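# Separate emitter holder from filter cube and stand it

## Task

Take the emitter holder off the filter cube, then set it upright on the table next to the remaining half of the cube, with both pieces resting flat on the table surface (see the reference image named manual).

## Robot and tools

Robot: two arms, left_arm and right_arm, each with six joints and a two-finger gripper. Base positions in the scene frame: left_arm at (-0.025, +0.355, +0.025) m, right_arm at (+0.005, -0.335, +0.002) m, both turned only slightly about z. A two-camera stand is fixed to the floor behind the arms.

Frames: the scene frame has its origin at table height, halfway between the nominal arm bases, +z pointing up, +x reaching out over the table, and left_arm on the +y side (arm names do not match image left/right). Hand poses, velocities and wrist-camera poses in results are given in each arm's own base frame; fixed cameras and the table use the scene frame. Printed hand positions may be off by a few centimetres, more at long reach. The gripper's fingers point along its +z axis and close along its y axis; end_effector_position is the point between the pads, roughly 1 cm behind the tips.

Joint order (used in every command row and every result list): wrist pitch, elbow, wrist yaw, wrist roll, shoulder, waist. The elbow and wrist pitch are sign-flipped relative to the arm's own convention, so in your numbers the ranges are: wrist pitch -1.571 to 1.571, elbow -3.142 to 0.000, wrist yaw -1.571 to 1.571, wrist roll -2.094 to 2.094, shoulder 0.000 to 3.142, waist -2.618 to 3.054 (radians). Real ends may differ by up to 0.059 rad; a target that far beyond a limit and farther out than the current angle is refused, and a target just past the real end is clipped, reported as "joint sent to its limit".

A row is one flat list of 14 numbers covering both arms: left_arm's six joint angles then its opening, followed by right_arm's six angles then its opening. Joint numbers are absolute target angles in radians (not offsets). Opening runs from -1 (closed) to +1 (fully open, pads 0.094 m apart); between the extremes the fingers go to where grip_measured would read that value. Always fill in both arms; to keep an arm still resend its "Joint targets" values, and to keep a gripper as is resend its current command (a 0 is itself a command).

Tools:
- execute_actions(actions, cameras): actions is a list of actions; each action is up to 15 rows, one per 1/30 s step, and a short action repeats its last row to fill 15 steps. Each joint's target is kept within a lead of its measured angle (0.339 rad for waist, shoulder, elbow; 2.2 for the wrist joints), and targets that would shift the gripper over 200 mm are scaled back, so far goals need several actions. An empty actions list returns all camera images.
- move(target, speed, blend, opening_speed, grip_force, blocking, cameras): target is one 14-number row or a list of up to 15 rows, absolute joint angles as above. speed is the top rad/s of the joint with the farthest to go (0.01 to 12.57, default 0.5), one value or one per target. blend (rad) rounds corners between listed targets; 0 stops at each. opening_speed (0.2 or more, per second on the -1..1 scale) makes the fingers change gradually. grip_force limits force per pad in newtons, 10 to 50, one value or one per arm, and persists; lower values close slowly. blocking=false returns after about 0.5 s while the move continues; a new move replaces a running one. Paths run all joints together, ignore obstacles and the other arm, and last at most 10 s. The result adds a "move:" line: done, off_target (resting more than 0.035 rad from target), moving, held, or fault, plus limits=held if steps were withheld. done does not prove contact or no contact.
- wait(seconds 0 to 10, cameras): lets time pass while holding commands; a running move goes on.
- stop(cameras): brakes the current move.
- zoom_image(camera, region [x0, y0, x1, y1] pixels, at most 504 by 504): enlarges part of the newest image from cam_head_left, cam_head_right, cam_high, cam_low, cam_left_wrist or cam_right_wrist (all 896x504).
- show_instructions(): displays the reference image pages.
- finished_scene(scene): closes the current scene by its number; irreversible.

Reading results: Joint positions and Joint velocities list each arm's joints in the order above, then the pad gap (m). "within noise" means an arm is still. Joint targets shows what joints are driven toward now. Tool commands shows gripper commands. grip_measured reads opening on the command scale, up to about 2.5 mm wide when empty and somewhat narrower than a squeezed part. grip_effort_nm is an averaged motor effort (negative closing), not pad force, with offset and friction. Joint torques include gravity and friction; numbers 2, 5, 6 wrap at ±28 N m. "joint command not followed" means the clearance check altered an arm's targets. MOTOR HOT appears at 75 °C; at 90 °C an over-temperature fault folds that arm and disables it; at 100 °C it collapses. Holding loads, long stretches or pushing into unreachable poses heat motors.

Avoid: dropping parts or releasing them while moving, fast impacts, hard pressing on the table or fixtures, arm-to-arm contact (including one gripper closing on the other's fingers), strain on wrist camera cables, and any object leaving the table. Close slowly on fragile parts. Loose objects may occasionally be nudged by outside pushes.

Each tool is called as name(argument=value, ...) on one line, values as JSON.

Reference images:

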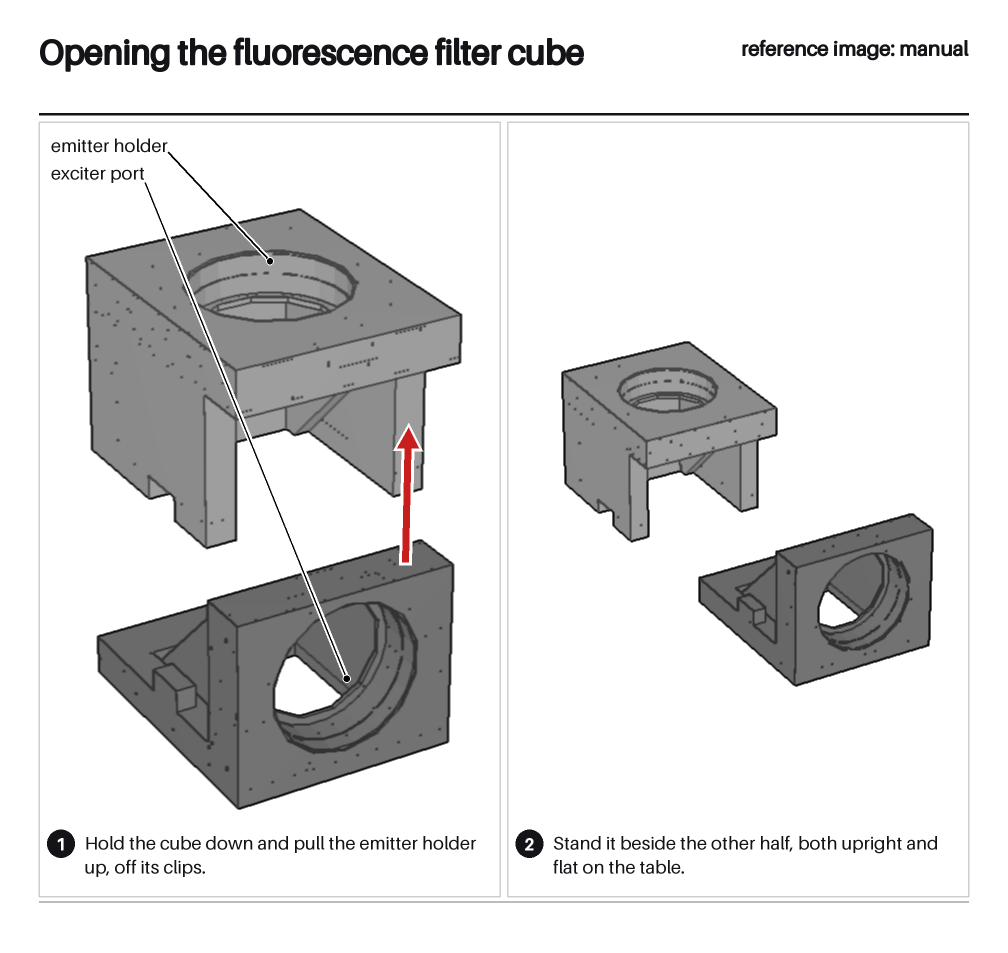

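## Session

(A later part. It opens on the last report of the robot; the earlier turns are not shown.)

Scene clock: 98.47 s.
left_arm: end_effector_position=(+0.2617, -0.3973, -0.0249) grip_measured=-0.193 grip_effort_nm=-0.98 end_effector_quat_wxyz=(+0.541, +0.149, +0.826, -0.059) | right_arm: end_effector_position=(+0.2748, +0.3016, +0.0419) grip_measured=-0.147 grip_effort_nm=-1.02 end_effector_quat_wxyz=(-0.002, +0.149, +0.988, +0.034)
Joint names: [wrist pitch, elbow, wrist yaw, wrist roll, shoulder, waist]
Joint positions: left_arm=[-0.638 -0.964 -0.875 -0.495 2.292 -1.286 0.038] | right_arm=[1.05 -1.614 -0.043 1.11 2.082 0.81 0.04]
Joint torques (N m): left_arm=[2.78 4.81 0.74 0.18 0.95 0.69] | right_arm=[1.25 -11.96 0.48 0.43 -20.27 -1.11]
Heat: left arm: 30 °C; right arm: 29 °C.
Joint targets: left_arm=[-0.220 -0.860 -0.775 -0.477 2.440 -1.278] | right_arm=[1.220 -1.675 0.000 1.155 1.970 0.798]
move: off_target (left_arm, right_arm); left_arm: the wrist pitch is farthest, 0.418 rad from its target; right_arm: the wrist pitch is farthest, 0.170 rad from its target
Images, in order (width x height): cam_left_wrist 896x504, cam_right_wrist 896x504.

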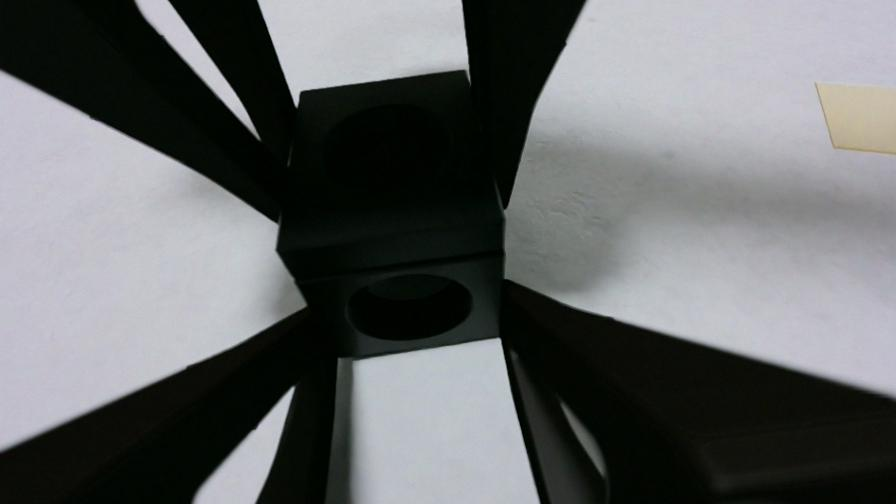

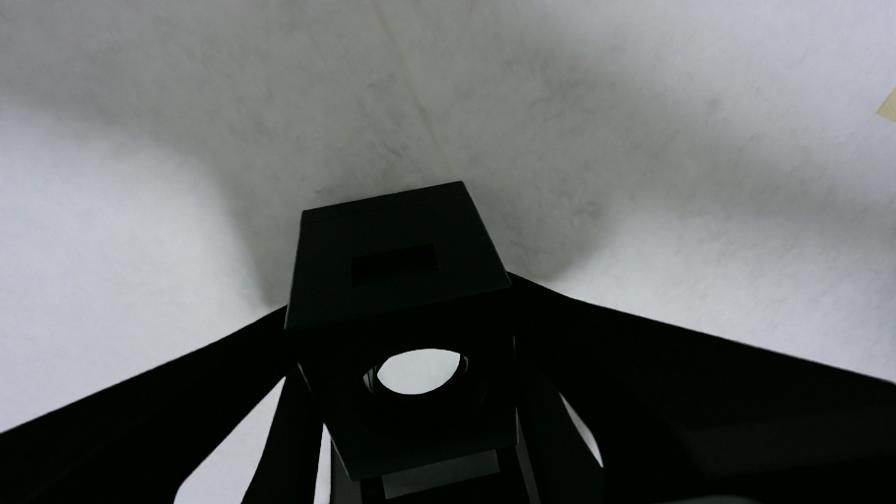

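move(target=[[-0.20, -0.85, -0.62, -0.477, 2.47, -1.278, -0.27, 1.06, -1.685, 0.05, 1.155, 1.95, 0.798, -0.25],[-0.12, -0.83, -0.58, -0.477, 2.50, -1.278, -0.27, 1.10, -1.71, 0.08, 1.155, 1.91, 0.798, -0.25]], speed=0.25, blend=[0.02, 0], cameras=["cam_right_wrist","cam_left_wrist"])

Scene clock: 103.83 s.
left_arm: end_effector_position=(+0.2593, -0.3988, -0.0274) grip_measured=-0.193 grip_effort_nm=-0.98 end_effector_quat_wxyz=(+0.535, +0.139, +0.830, -0.078) | right_arm: end_effector_position=(+0.3065, +0.3031, +0.1310) grip_measured=-0.147 grip_effort_nm=-1.02 end_effector_quat_wxyz=(+0.103, +0.173, +0.975, +0.097)
Joint names: [wrist pitch, elbow, wrist yaw, wrist roll, shoulder, waist]
Joint positions: left_arm=[-0.654 -0.954 -0.852 -0.529 2.292 -1.286 0.038] | right_arm=[1.073 -1.7 0.061 1.145 1.92 0.803 0.04]
Joint torques (N m): left_arm=[2.81 4.4 1.96 0.46 2.35 0.53] | right_arm=[-0.54 -7.45 0.26 0.07 -10.37 -0.5]
Heat: left arm: 32 °C; right arm: 29 °C.
Joint targets: left_arm=[-0.229 -0.855 -0.636 -0.488 2.458 -1.280] | right_arm=[1.100 -1.710 0.080 1.155 1.910 0.798]
move: off_target (left_arm); left_arm: the wrist pitch is farthest, 0.534 rad from its target
Images, in order (width x height): cam_left_wrist 896x504, cam_right_wrist 896x504.

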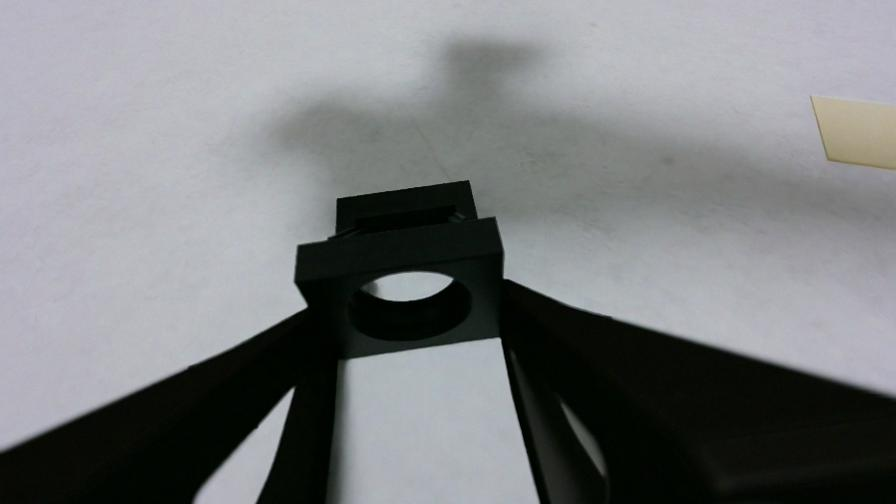

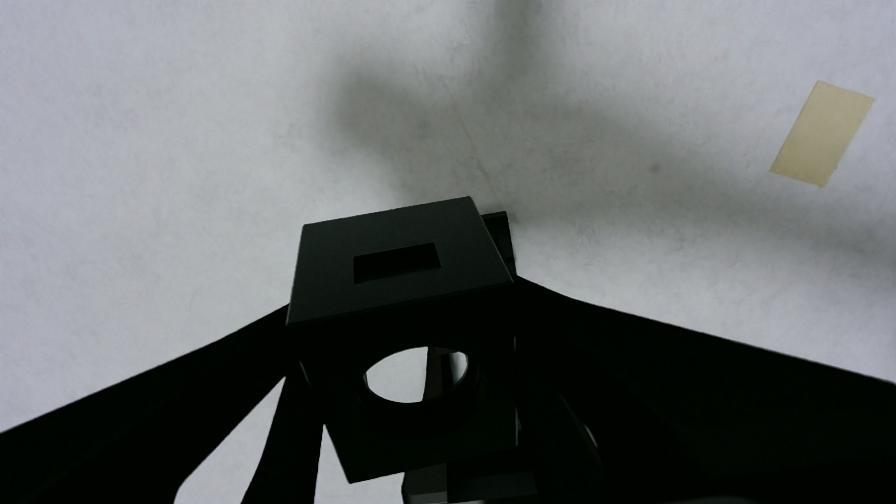

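move(target=[[-0.66, -0.972, -0.795, -0.485, 2.275, -1.28, -0.27, 1.295, -1.366, 0, 1.0, 1.682, 0.645, -0.25],[-0.66, -0.972, -0.795, -0.485, 2.275, -1.28, -0.27, 1.017, -1.138, 0, 1.0, 1.731, 0.645, -0.25]], speed=[0.5, 0.4], blend=[0.05, 0], cameras=["cam_right_wrist","cam_left_wrist","cam_head_left","cam_low"])

Scene clock: 107.73 s.
left_arm: end_effector_position=(+0.2629, -0.4088, -0.0131) grip_measured=-0.193 grip_effort_nm=-0.98 end_effector_quat_wxyz=(+0.547, +0.137, +0.821, -0.095) | right_arm: end_effector_position=(+0.2338, +0.1798, +0.0461) grip_measured=-0.146 grip_effort_nm=-1.02 end_effector_quat_wxyz=(-0.004, +0.175, +0.985, -0.003)
Joint names: [wrist pitch, elbow, wrist yaw, wrist roll, shoulder, waist]
Joint positions: left_arm=[-0.698 -0.964 -0.845 -0.495 2.28 -1.283 0.038] | right_arm=[1.005 -1.145 -0.002 1.003 1.72 0.651 0.04]
Joint torques (N m): left_arm=[-1.27 -3.89 0.24 0.09 -9.72 0.28] | right_arm=[-0.14 -4.96 0.02 -0.04 -6.32 -0.58]
Heat: left arm: 32 °C; right arm: 29 °C.
Joint targets: left_arm=[-0.660 -0.972 -0.795 -0.485 2.275 -1.280] | right_arm=[1.017 -1.138 0.000 1.000 1.731 0.645]
move: off_target (left_arm); left_arm: the wrist yaw is farthest, 0.050 rad from its target
Images, in order (width x height): cam_head_left 896x504, cam_low 896x504, cam_left_wrist 896x504, cam_right_wrist 896x504.

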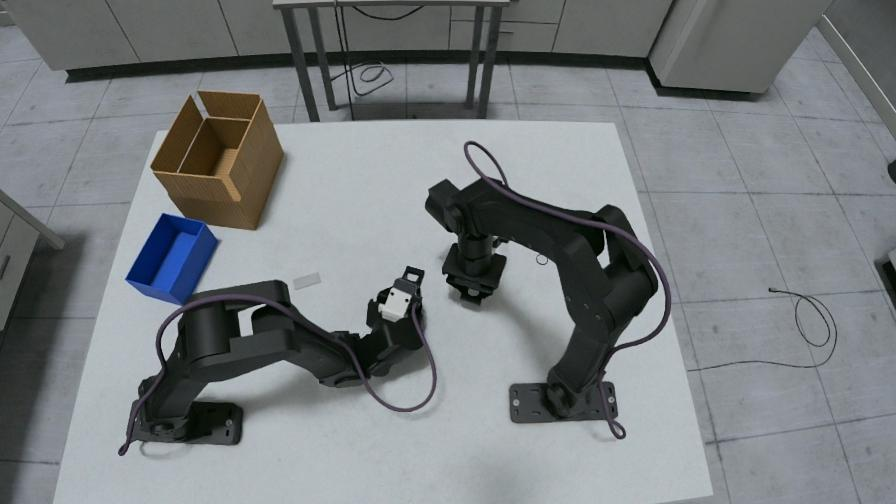

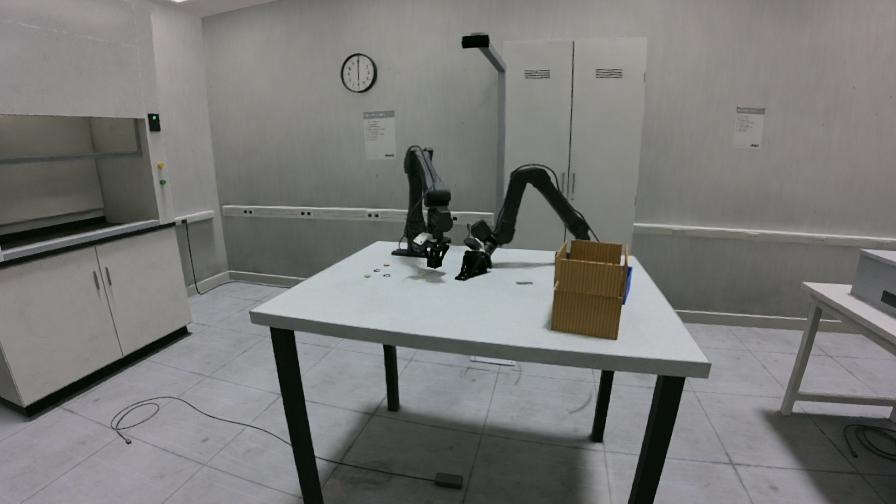

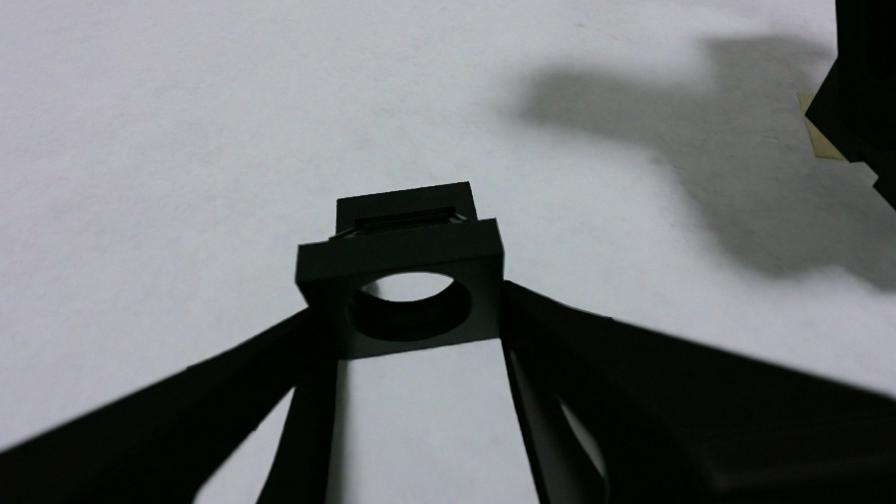

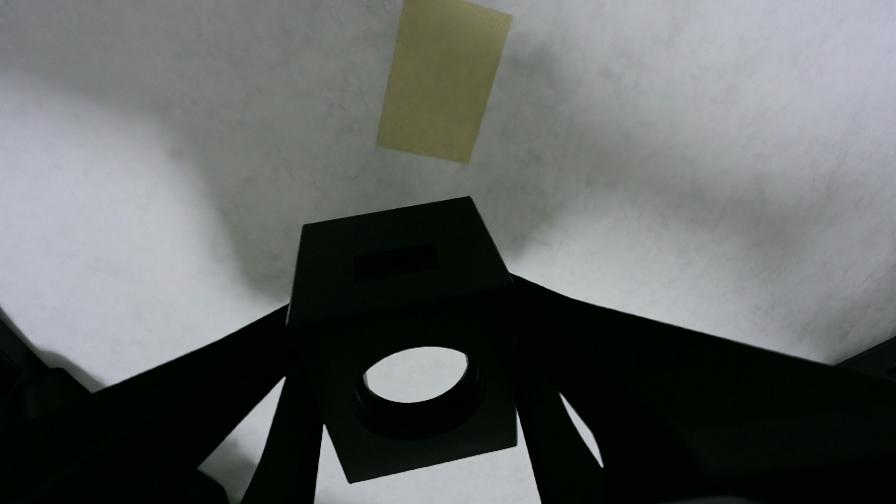

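move(target=[[-0.66, -0.972, -0.795, -0.485, 2.275, -1.28, -0.27, 0.949, -1.093, 0, 1.0, 1.754, 0.645, -0.25]], speed=[0.1], cameras=["cam_right_wrist","cam_left_wrist"])

Scene clock: 109.73 s.
left_arm: end_effector_position=(+0.2629, -0.4088, -0.0131) grip_measured=-0.193 grip_effort_nm=-0.98 end_effector_quat_wxyz=(+0.547, +0.137, +0.821, -0.095) | right_arm: end_effector_position=(+0.2340, +0.1800, +0.0302) grip_measured=-0.146 grip_effort_nm=-1.02 end_effector_quat_wxyz=(-0.003, +0.175, +0.985, -0.002)
Joint names: [wrist pitch, elbow, wrist yaw, wrist roll, shoulder, waist]
Joint positions: left_arm=[-0.698 -0.964 -0.845 -0.495 2.28 -1.283 0.038] | right_arm=[0.938 -1.101 -0.002 1.003 1.741 0.651 0.04]
Joint torques (N m): left_arm=[-1.27 -3.88 0.24 0.09 -9.73 0.23] | right_arm=[-0.14 -4.66 0.01 -0.05 -6.13 -0.59]
Heat: left arm: 32 °C; right arm: 29 °C.
Joint targets: left_arm=[-0.660 -0.972 -0.795 -0.485 2.275 -1.280] | right_arm=[0.949 -1.093 0.000 1.000 1.754 0.645]
move: off_target (left_arm); left_arm: the wrist yaw is farthest, 0.050 rad from its target
Images, in order (width x height): cam_left_wrist 896x504, cam_right_wrist 896x504.

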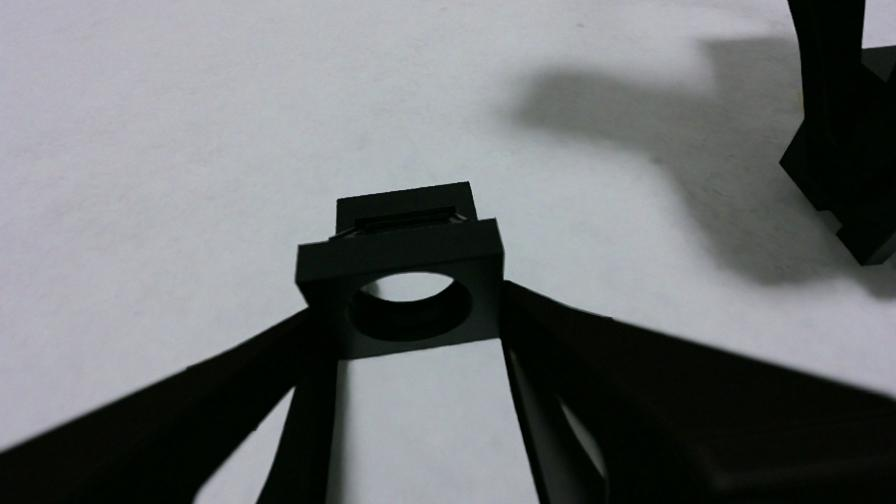

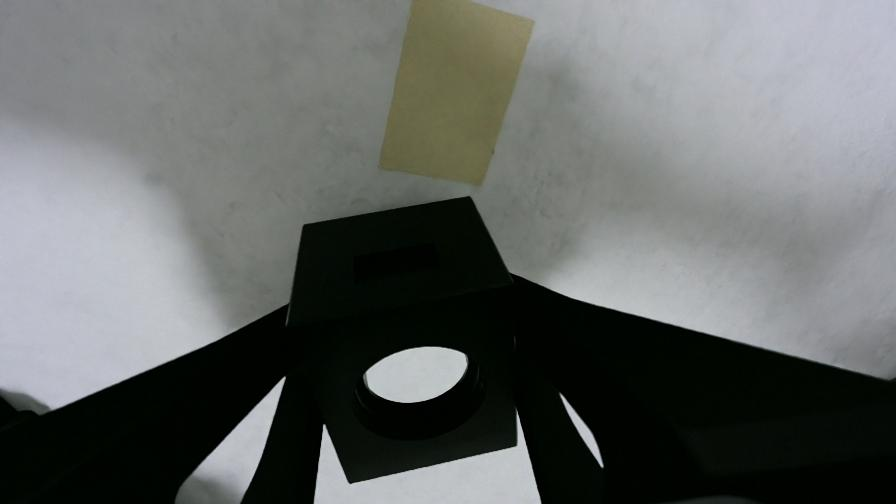

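move(target=[[-0.66, -0.972, -0.795, -0.485, 2.275, -1.28, -0.27, 0.922, -1.073, 0, 1.0, 1.764, 0.645, -0.25]], speed=[0.06], cameras=["cam_right_wrist"])

zoom_image(camera="cam_right_wrist", region=[260, 160, 560, 500])

Scene clock: 110.77 s.
left_arm: end_effector_position=(+0.2629, -0.4088, -0.0131) grip_measured=-0.193 grip_effort_nm=-0.98 end_effector_quat_wxyz=(+0.547, +0.137, +0.821, -0.095) | right_arm: end_effector_position=(+0.2325, +0.1790, +0.0240) grip_measured=-0.146 grip_effort_nm=-1.02 end_effector_quat_wxyz=(-0.005, +0.175, +0.985, -0.003)
Joint names: [wrist pitch, elbow, wrist yaw, wrist roll, shoulder, waist]
Joint positions: left_arm=[-0.698 -0.964 -0.845 -0.495 2.28 -1.283 0.038] | right_arm=[0.918 -1.084 -0.003 1.002 1.749 0.651 0.04]
Joint torques (N m): left_arm=[-1.26 -3.86 0.21 0.09 -9.69 0.28] | right_arm=[-0.23 -4.38 0.04 -0.04 -6.01 -0.54]
Heat: left arm: 31 °C; right arm: 28 °C.
Joint targets: left_arm=[-0.660 -0.972 -0.795 -0.485 2.275 -1.280] | right_arm=[0.922 -1.073 0.000 1.000 1.764 0.645]
move: off_target (left_arm); left_arm: the wrist yaw is farthest, 0.050 rad from its target
Images, in order (width x height): cam_right_wrist 896x504.

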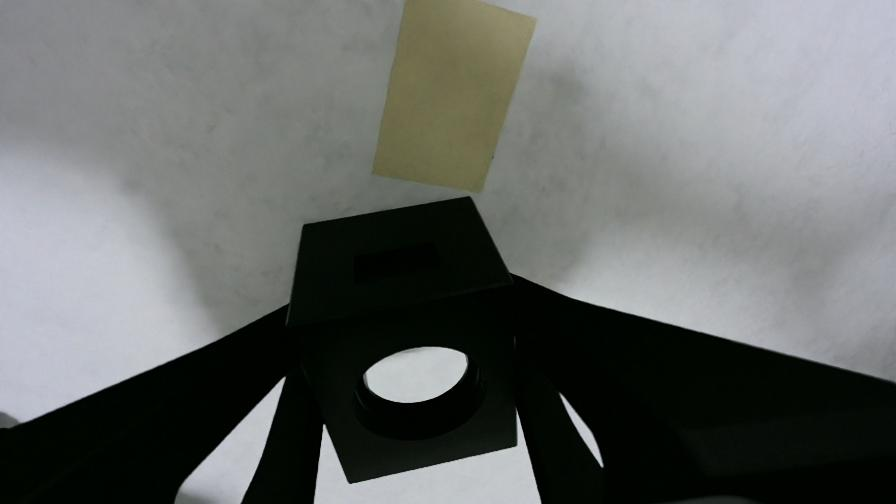

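Scaled by 1.482 from the camera's 896x504 image, which has a finer 1280x720 frame.

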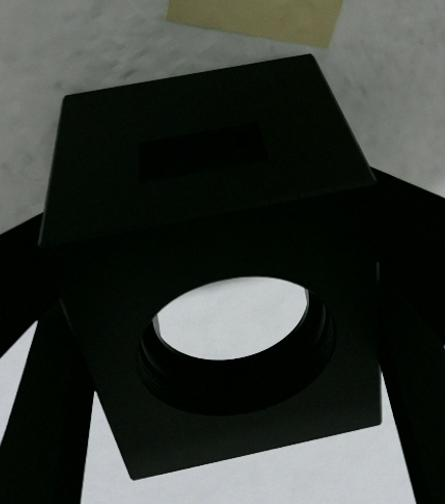

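move(target=[[-0.66, -0.972, -0.795, -0.485, 2.275, -1.28, -0.27, 0.897, -1.055, 0, 1.0, 1.773, 0.645, -0.25]], speed=[0.06], cameras=["cam_right_wrist","cam_left_wrist"])

Scene clock: 112.03 s.
left_arm: end_effector_position=(+0.2629, -0.4088, -0.0131) grip_measured=-0.193 grip_effort_nm=-0.98 end_effector_quat_wxyz=(+0.547, +0.137, +0.821, -0.095) | right_arm: end_effector_position=(+0.2323, +0.1789, +0.0233) grip_measured=-0.146 grip_effort_nm=-1.02 end_effector_quat_wxyz=(-0.005, +0.174, +0.985, -0.003)
Joint names: [wrist pitch, elbow, wrist yaw, wrist roll, shoulder, waist]
Joint positions: left_arm=[-0.698 -0.964 -0.845 -0.495 2.28 -1.283 0.038] | right_arm=[0.914 -1.081 -0.003 1.001 1.749 0.651 0.04]
Joint torques (N m): left_arm=[-1.27 -3.89 0.24 0.1 -9.69 0.28] | right_arm=[-0.43 -2.97 0 -0.04 -5.3 -0.57]
Heat: left arm: 31 °C; right arm: 28 °C.
Joint targets: left_arm=[-0.660 -0.972 -0.795 -0.485 2.275 -1.280] | right_arm=[0.897 -1.055 0.000 1.000 1.773 0.645]
move: off_target (left_arm); left_arm: the wrist yaw is farthest, 0.050 rad from its target
Images, in order (width x height): cam_left_wrist 896x504, cam_right_wrist 896x504.

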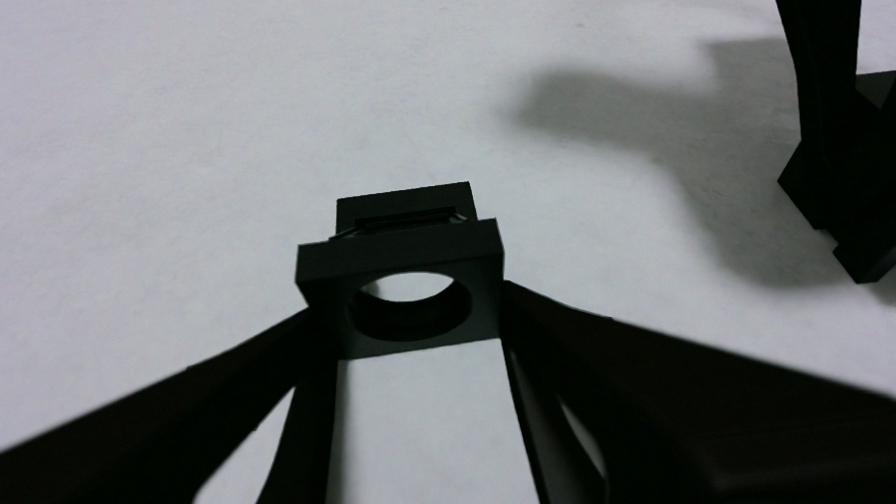

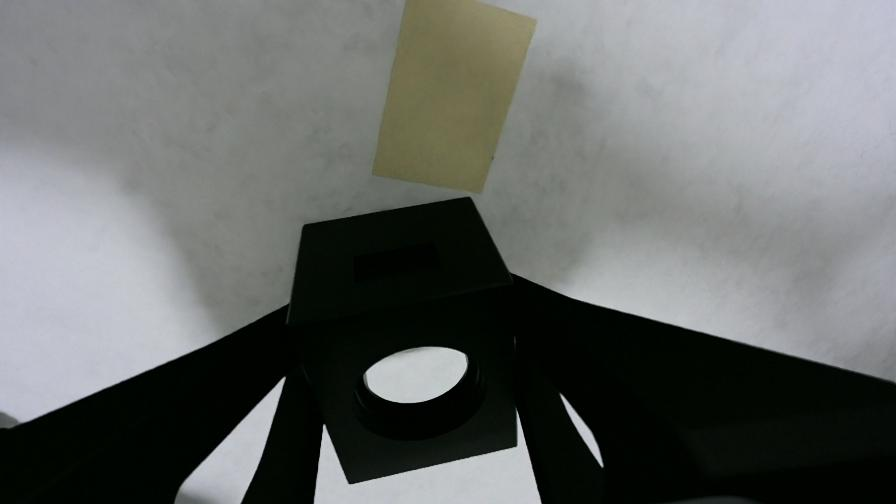

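move(target=[[-0.69, -0.968, -0.835, -0.492, 2.278, -1.282, -0.27, 0.920, -1.075, 0, 1.0, 1.762, 0.648, -0.25],[-0.69, -0.968, -0.835, -0.492, 2.278, -1.282, 0.4, 0.920, -1.075, 0, 1.0, 1.762, 0.648, 0.4],[-0.50, -0.912, -0.873, -0.58, 2.122, -1.373, 0.4, 1.017, -1.138, 0, 1.0, 1.735, 0.648, 0.4],[-0.42, -0.75, -0.873, -0.58, 1.9, -1.373, 0.4, 1.295, -1.366, 0, 1.0, 1.682, 0.648, 0.4]], speed=[0.1, 0.3, 0.3, 0.6], blend=[0, 0, 0.03, 0], opening_speed=0.5, cameras=["all"])

Scene clock: 117.03 s.
left_arm: end_effector_position=(+0.2160, -0.3670, +0.0379) grip_measured=+0.398 grip_effort_nm=0.14 end_effector_quat_wxyz=(+0.524, +0.167, +0.831, -0.088) | right_arm: end_effector_position=(+0.2327, +0.1792, +0.1004) grip_measured=+0.397 grip_effort_nm=0.14 end_effector_quat_wxyz=(-0.017, +0.174, +0.984, -0.016)
Joint names: [wrist pitch, elbow, wrist yaw, wrist roll, shoulder, waist]
Joint positions: left_arm=[-0.434 -0.76 -0.862 -0.569 1.93 -1.369 0.066] | right_arm=[1.261 -1.348 -0.003 1.001 1.705 0.651 0.066]
Joint torques (N m): left_arm=[-1.4 -2.97 -0.43 -0.15 -9.52 -0.28] | right_arm=[0.15 -7.58 0.03 -0.01 -9.17 -0.31]
Heat: left arm: 30 °C; right arm: 28 °C.
Joint targets: left_arm=[-0.420 -0.750 -0.873 -0.580 1.900 -1.373] | right_arm=[1.295 -1.366 0.000 1.000 1.682 0.648]
move: done

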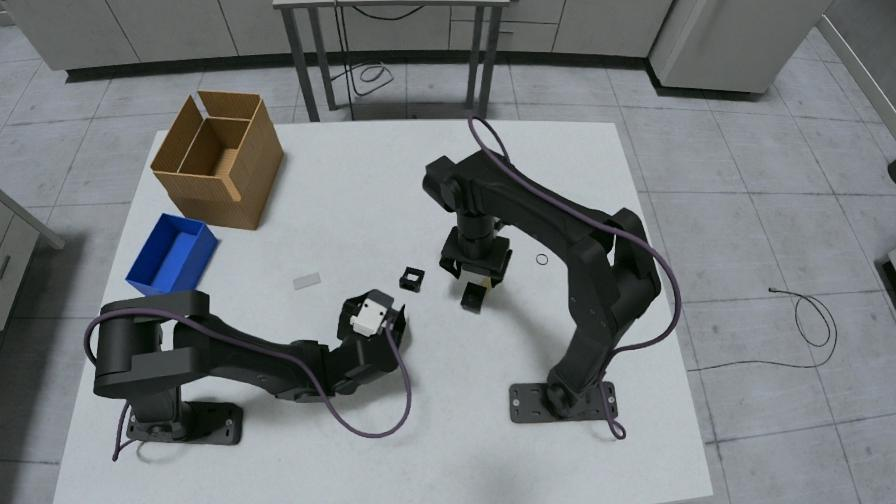

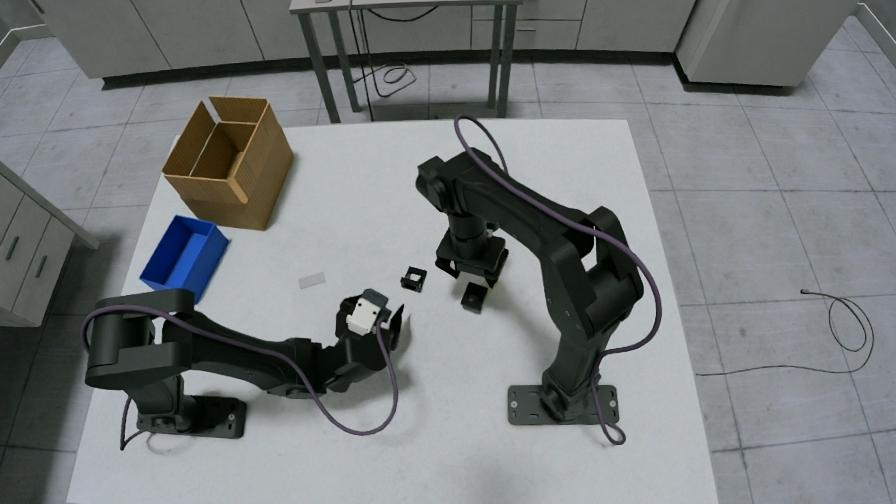

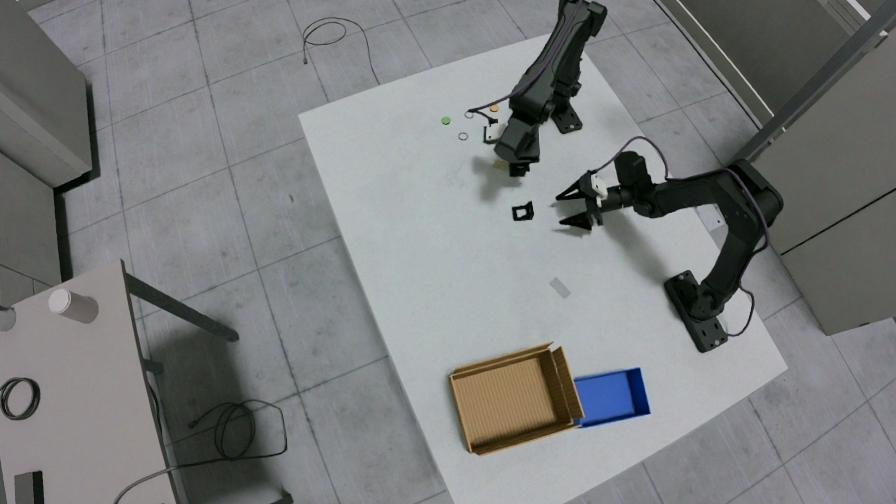

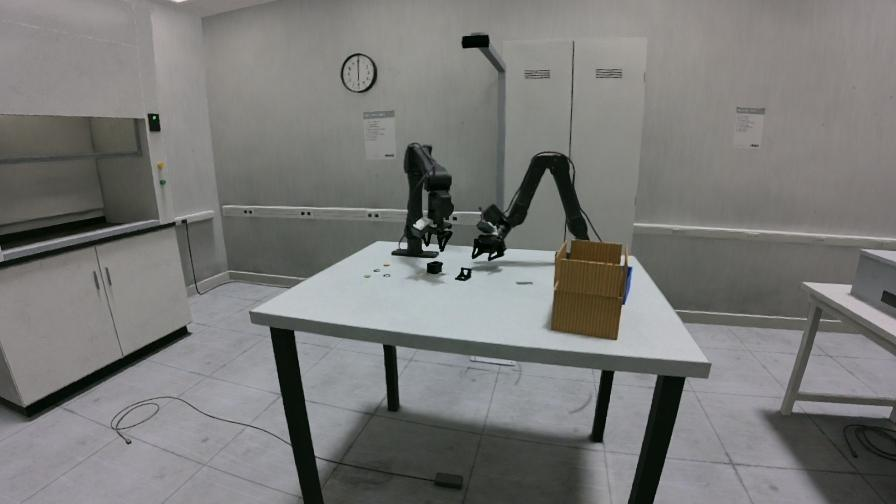

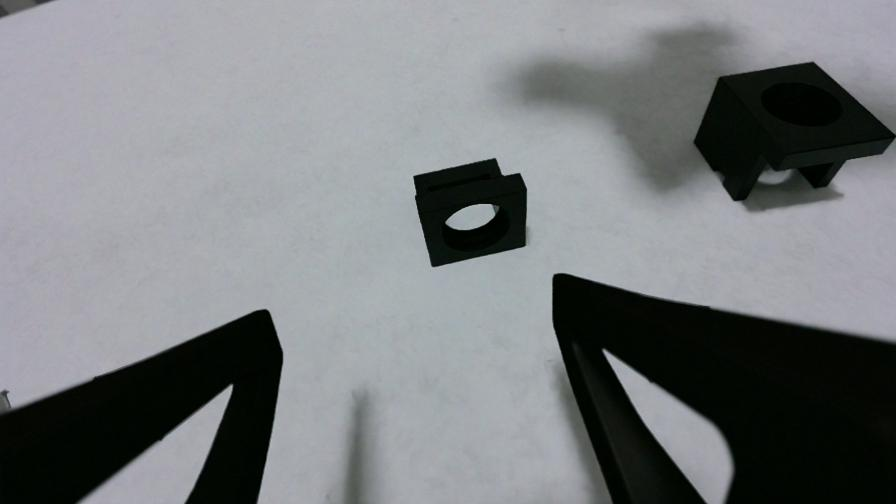

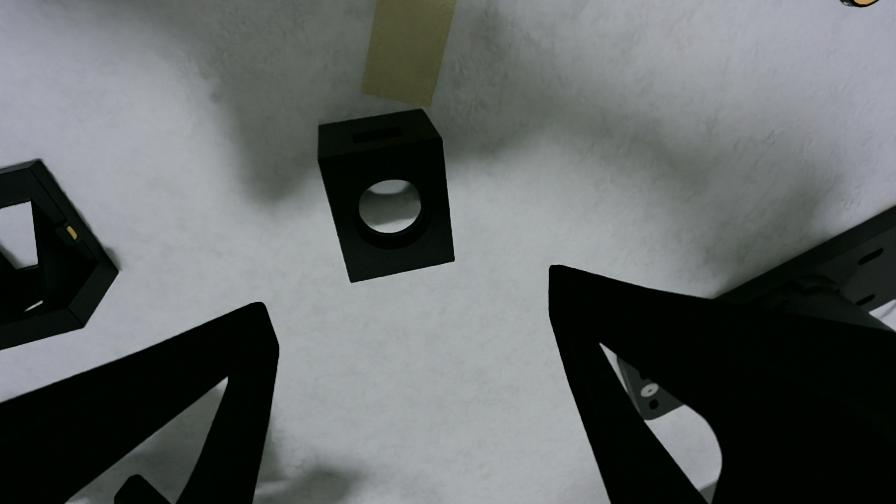

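finished_scene(scene=1)

The scene is finished: the task was done.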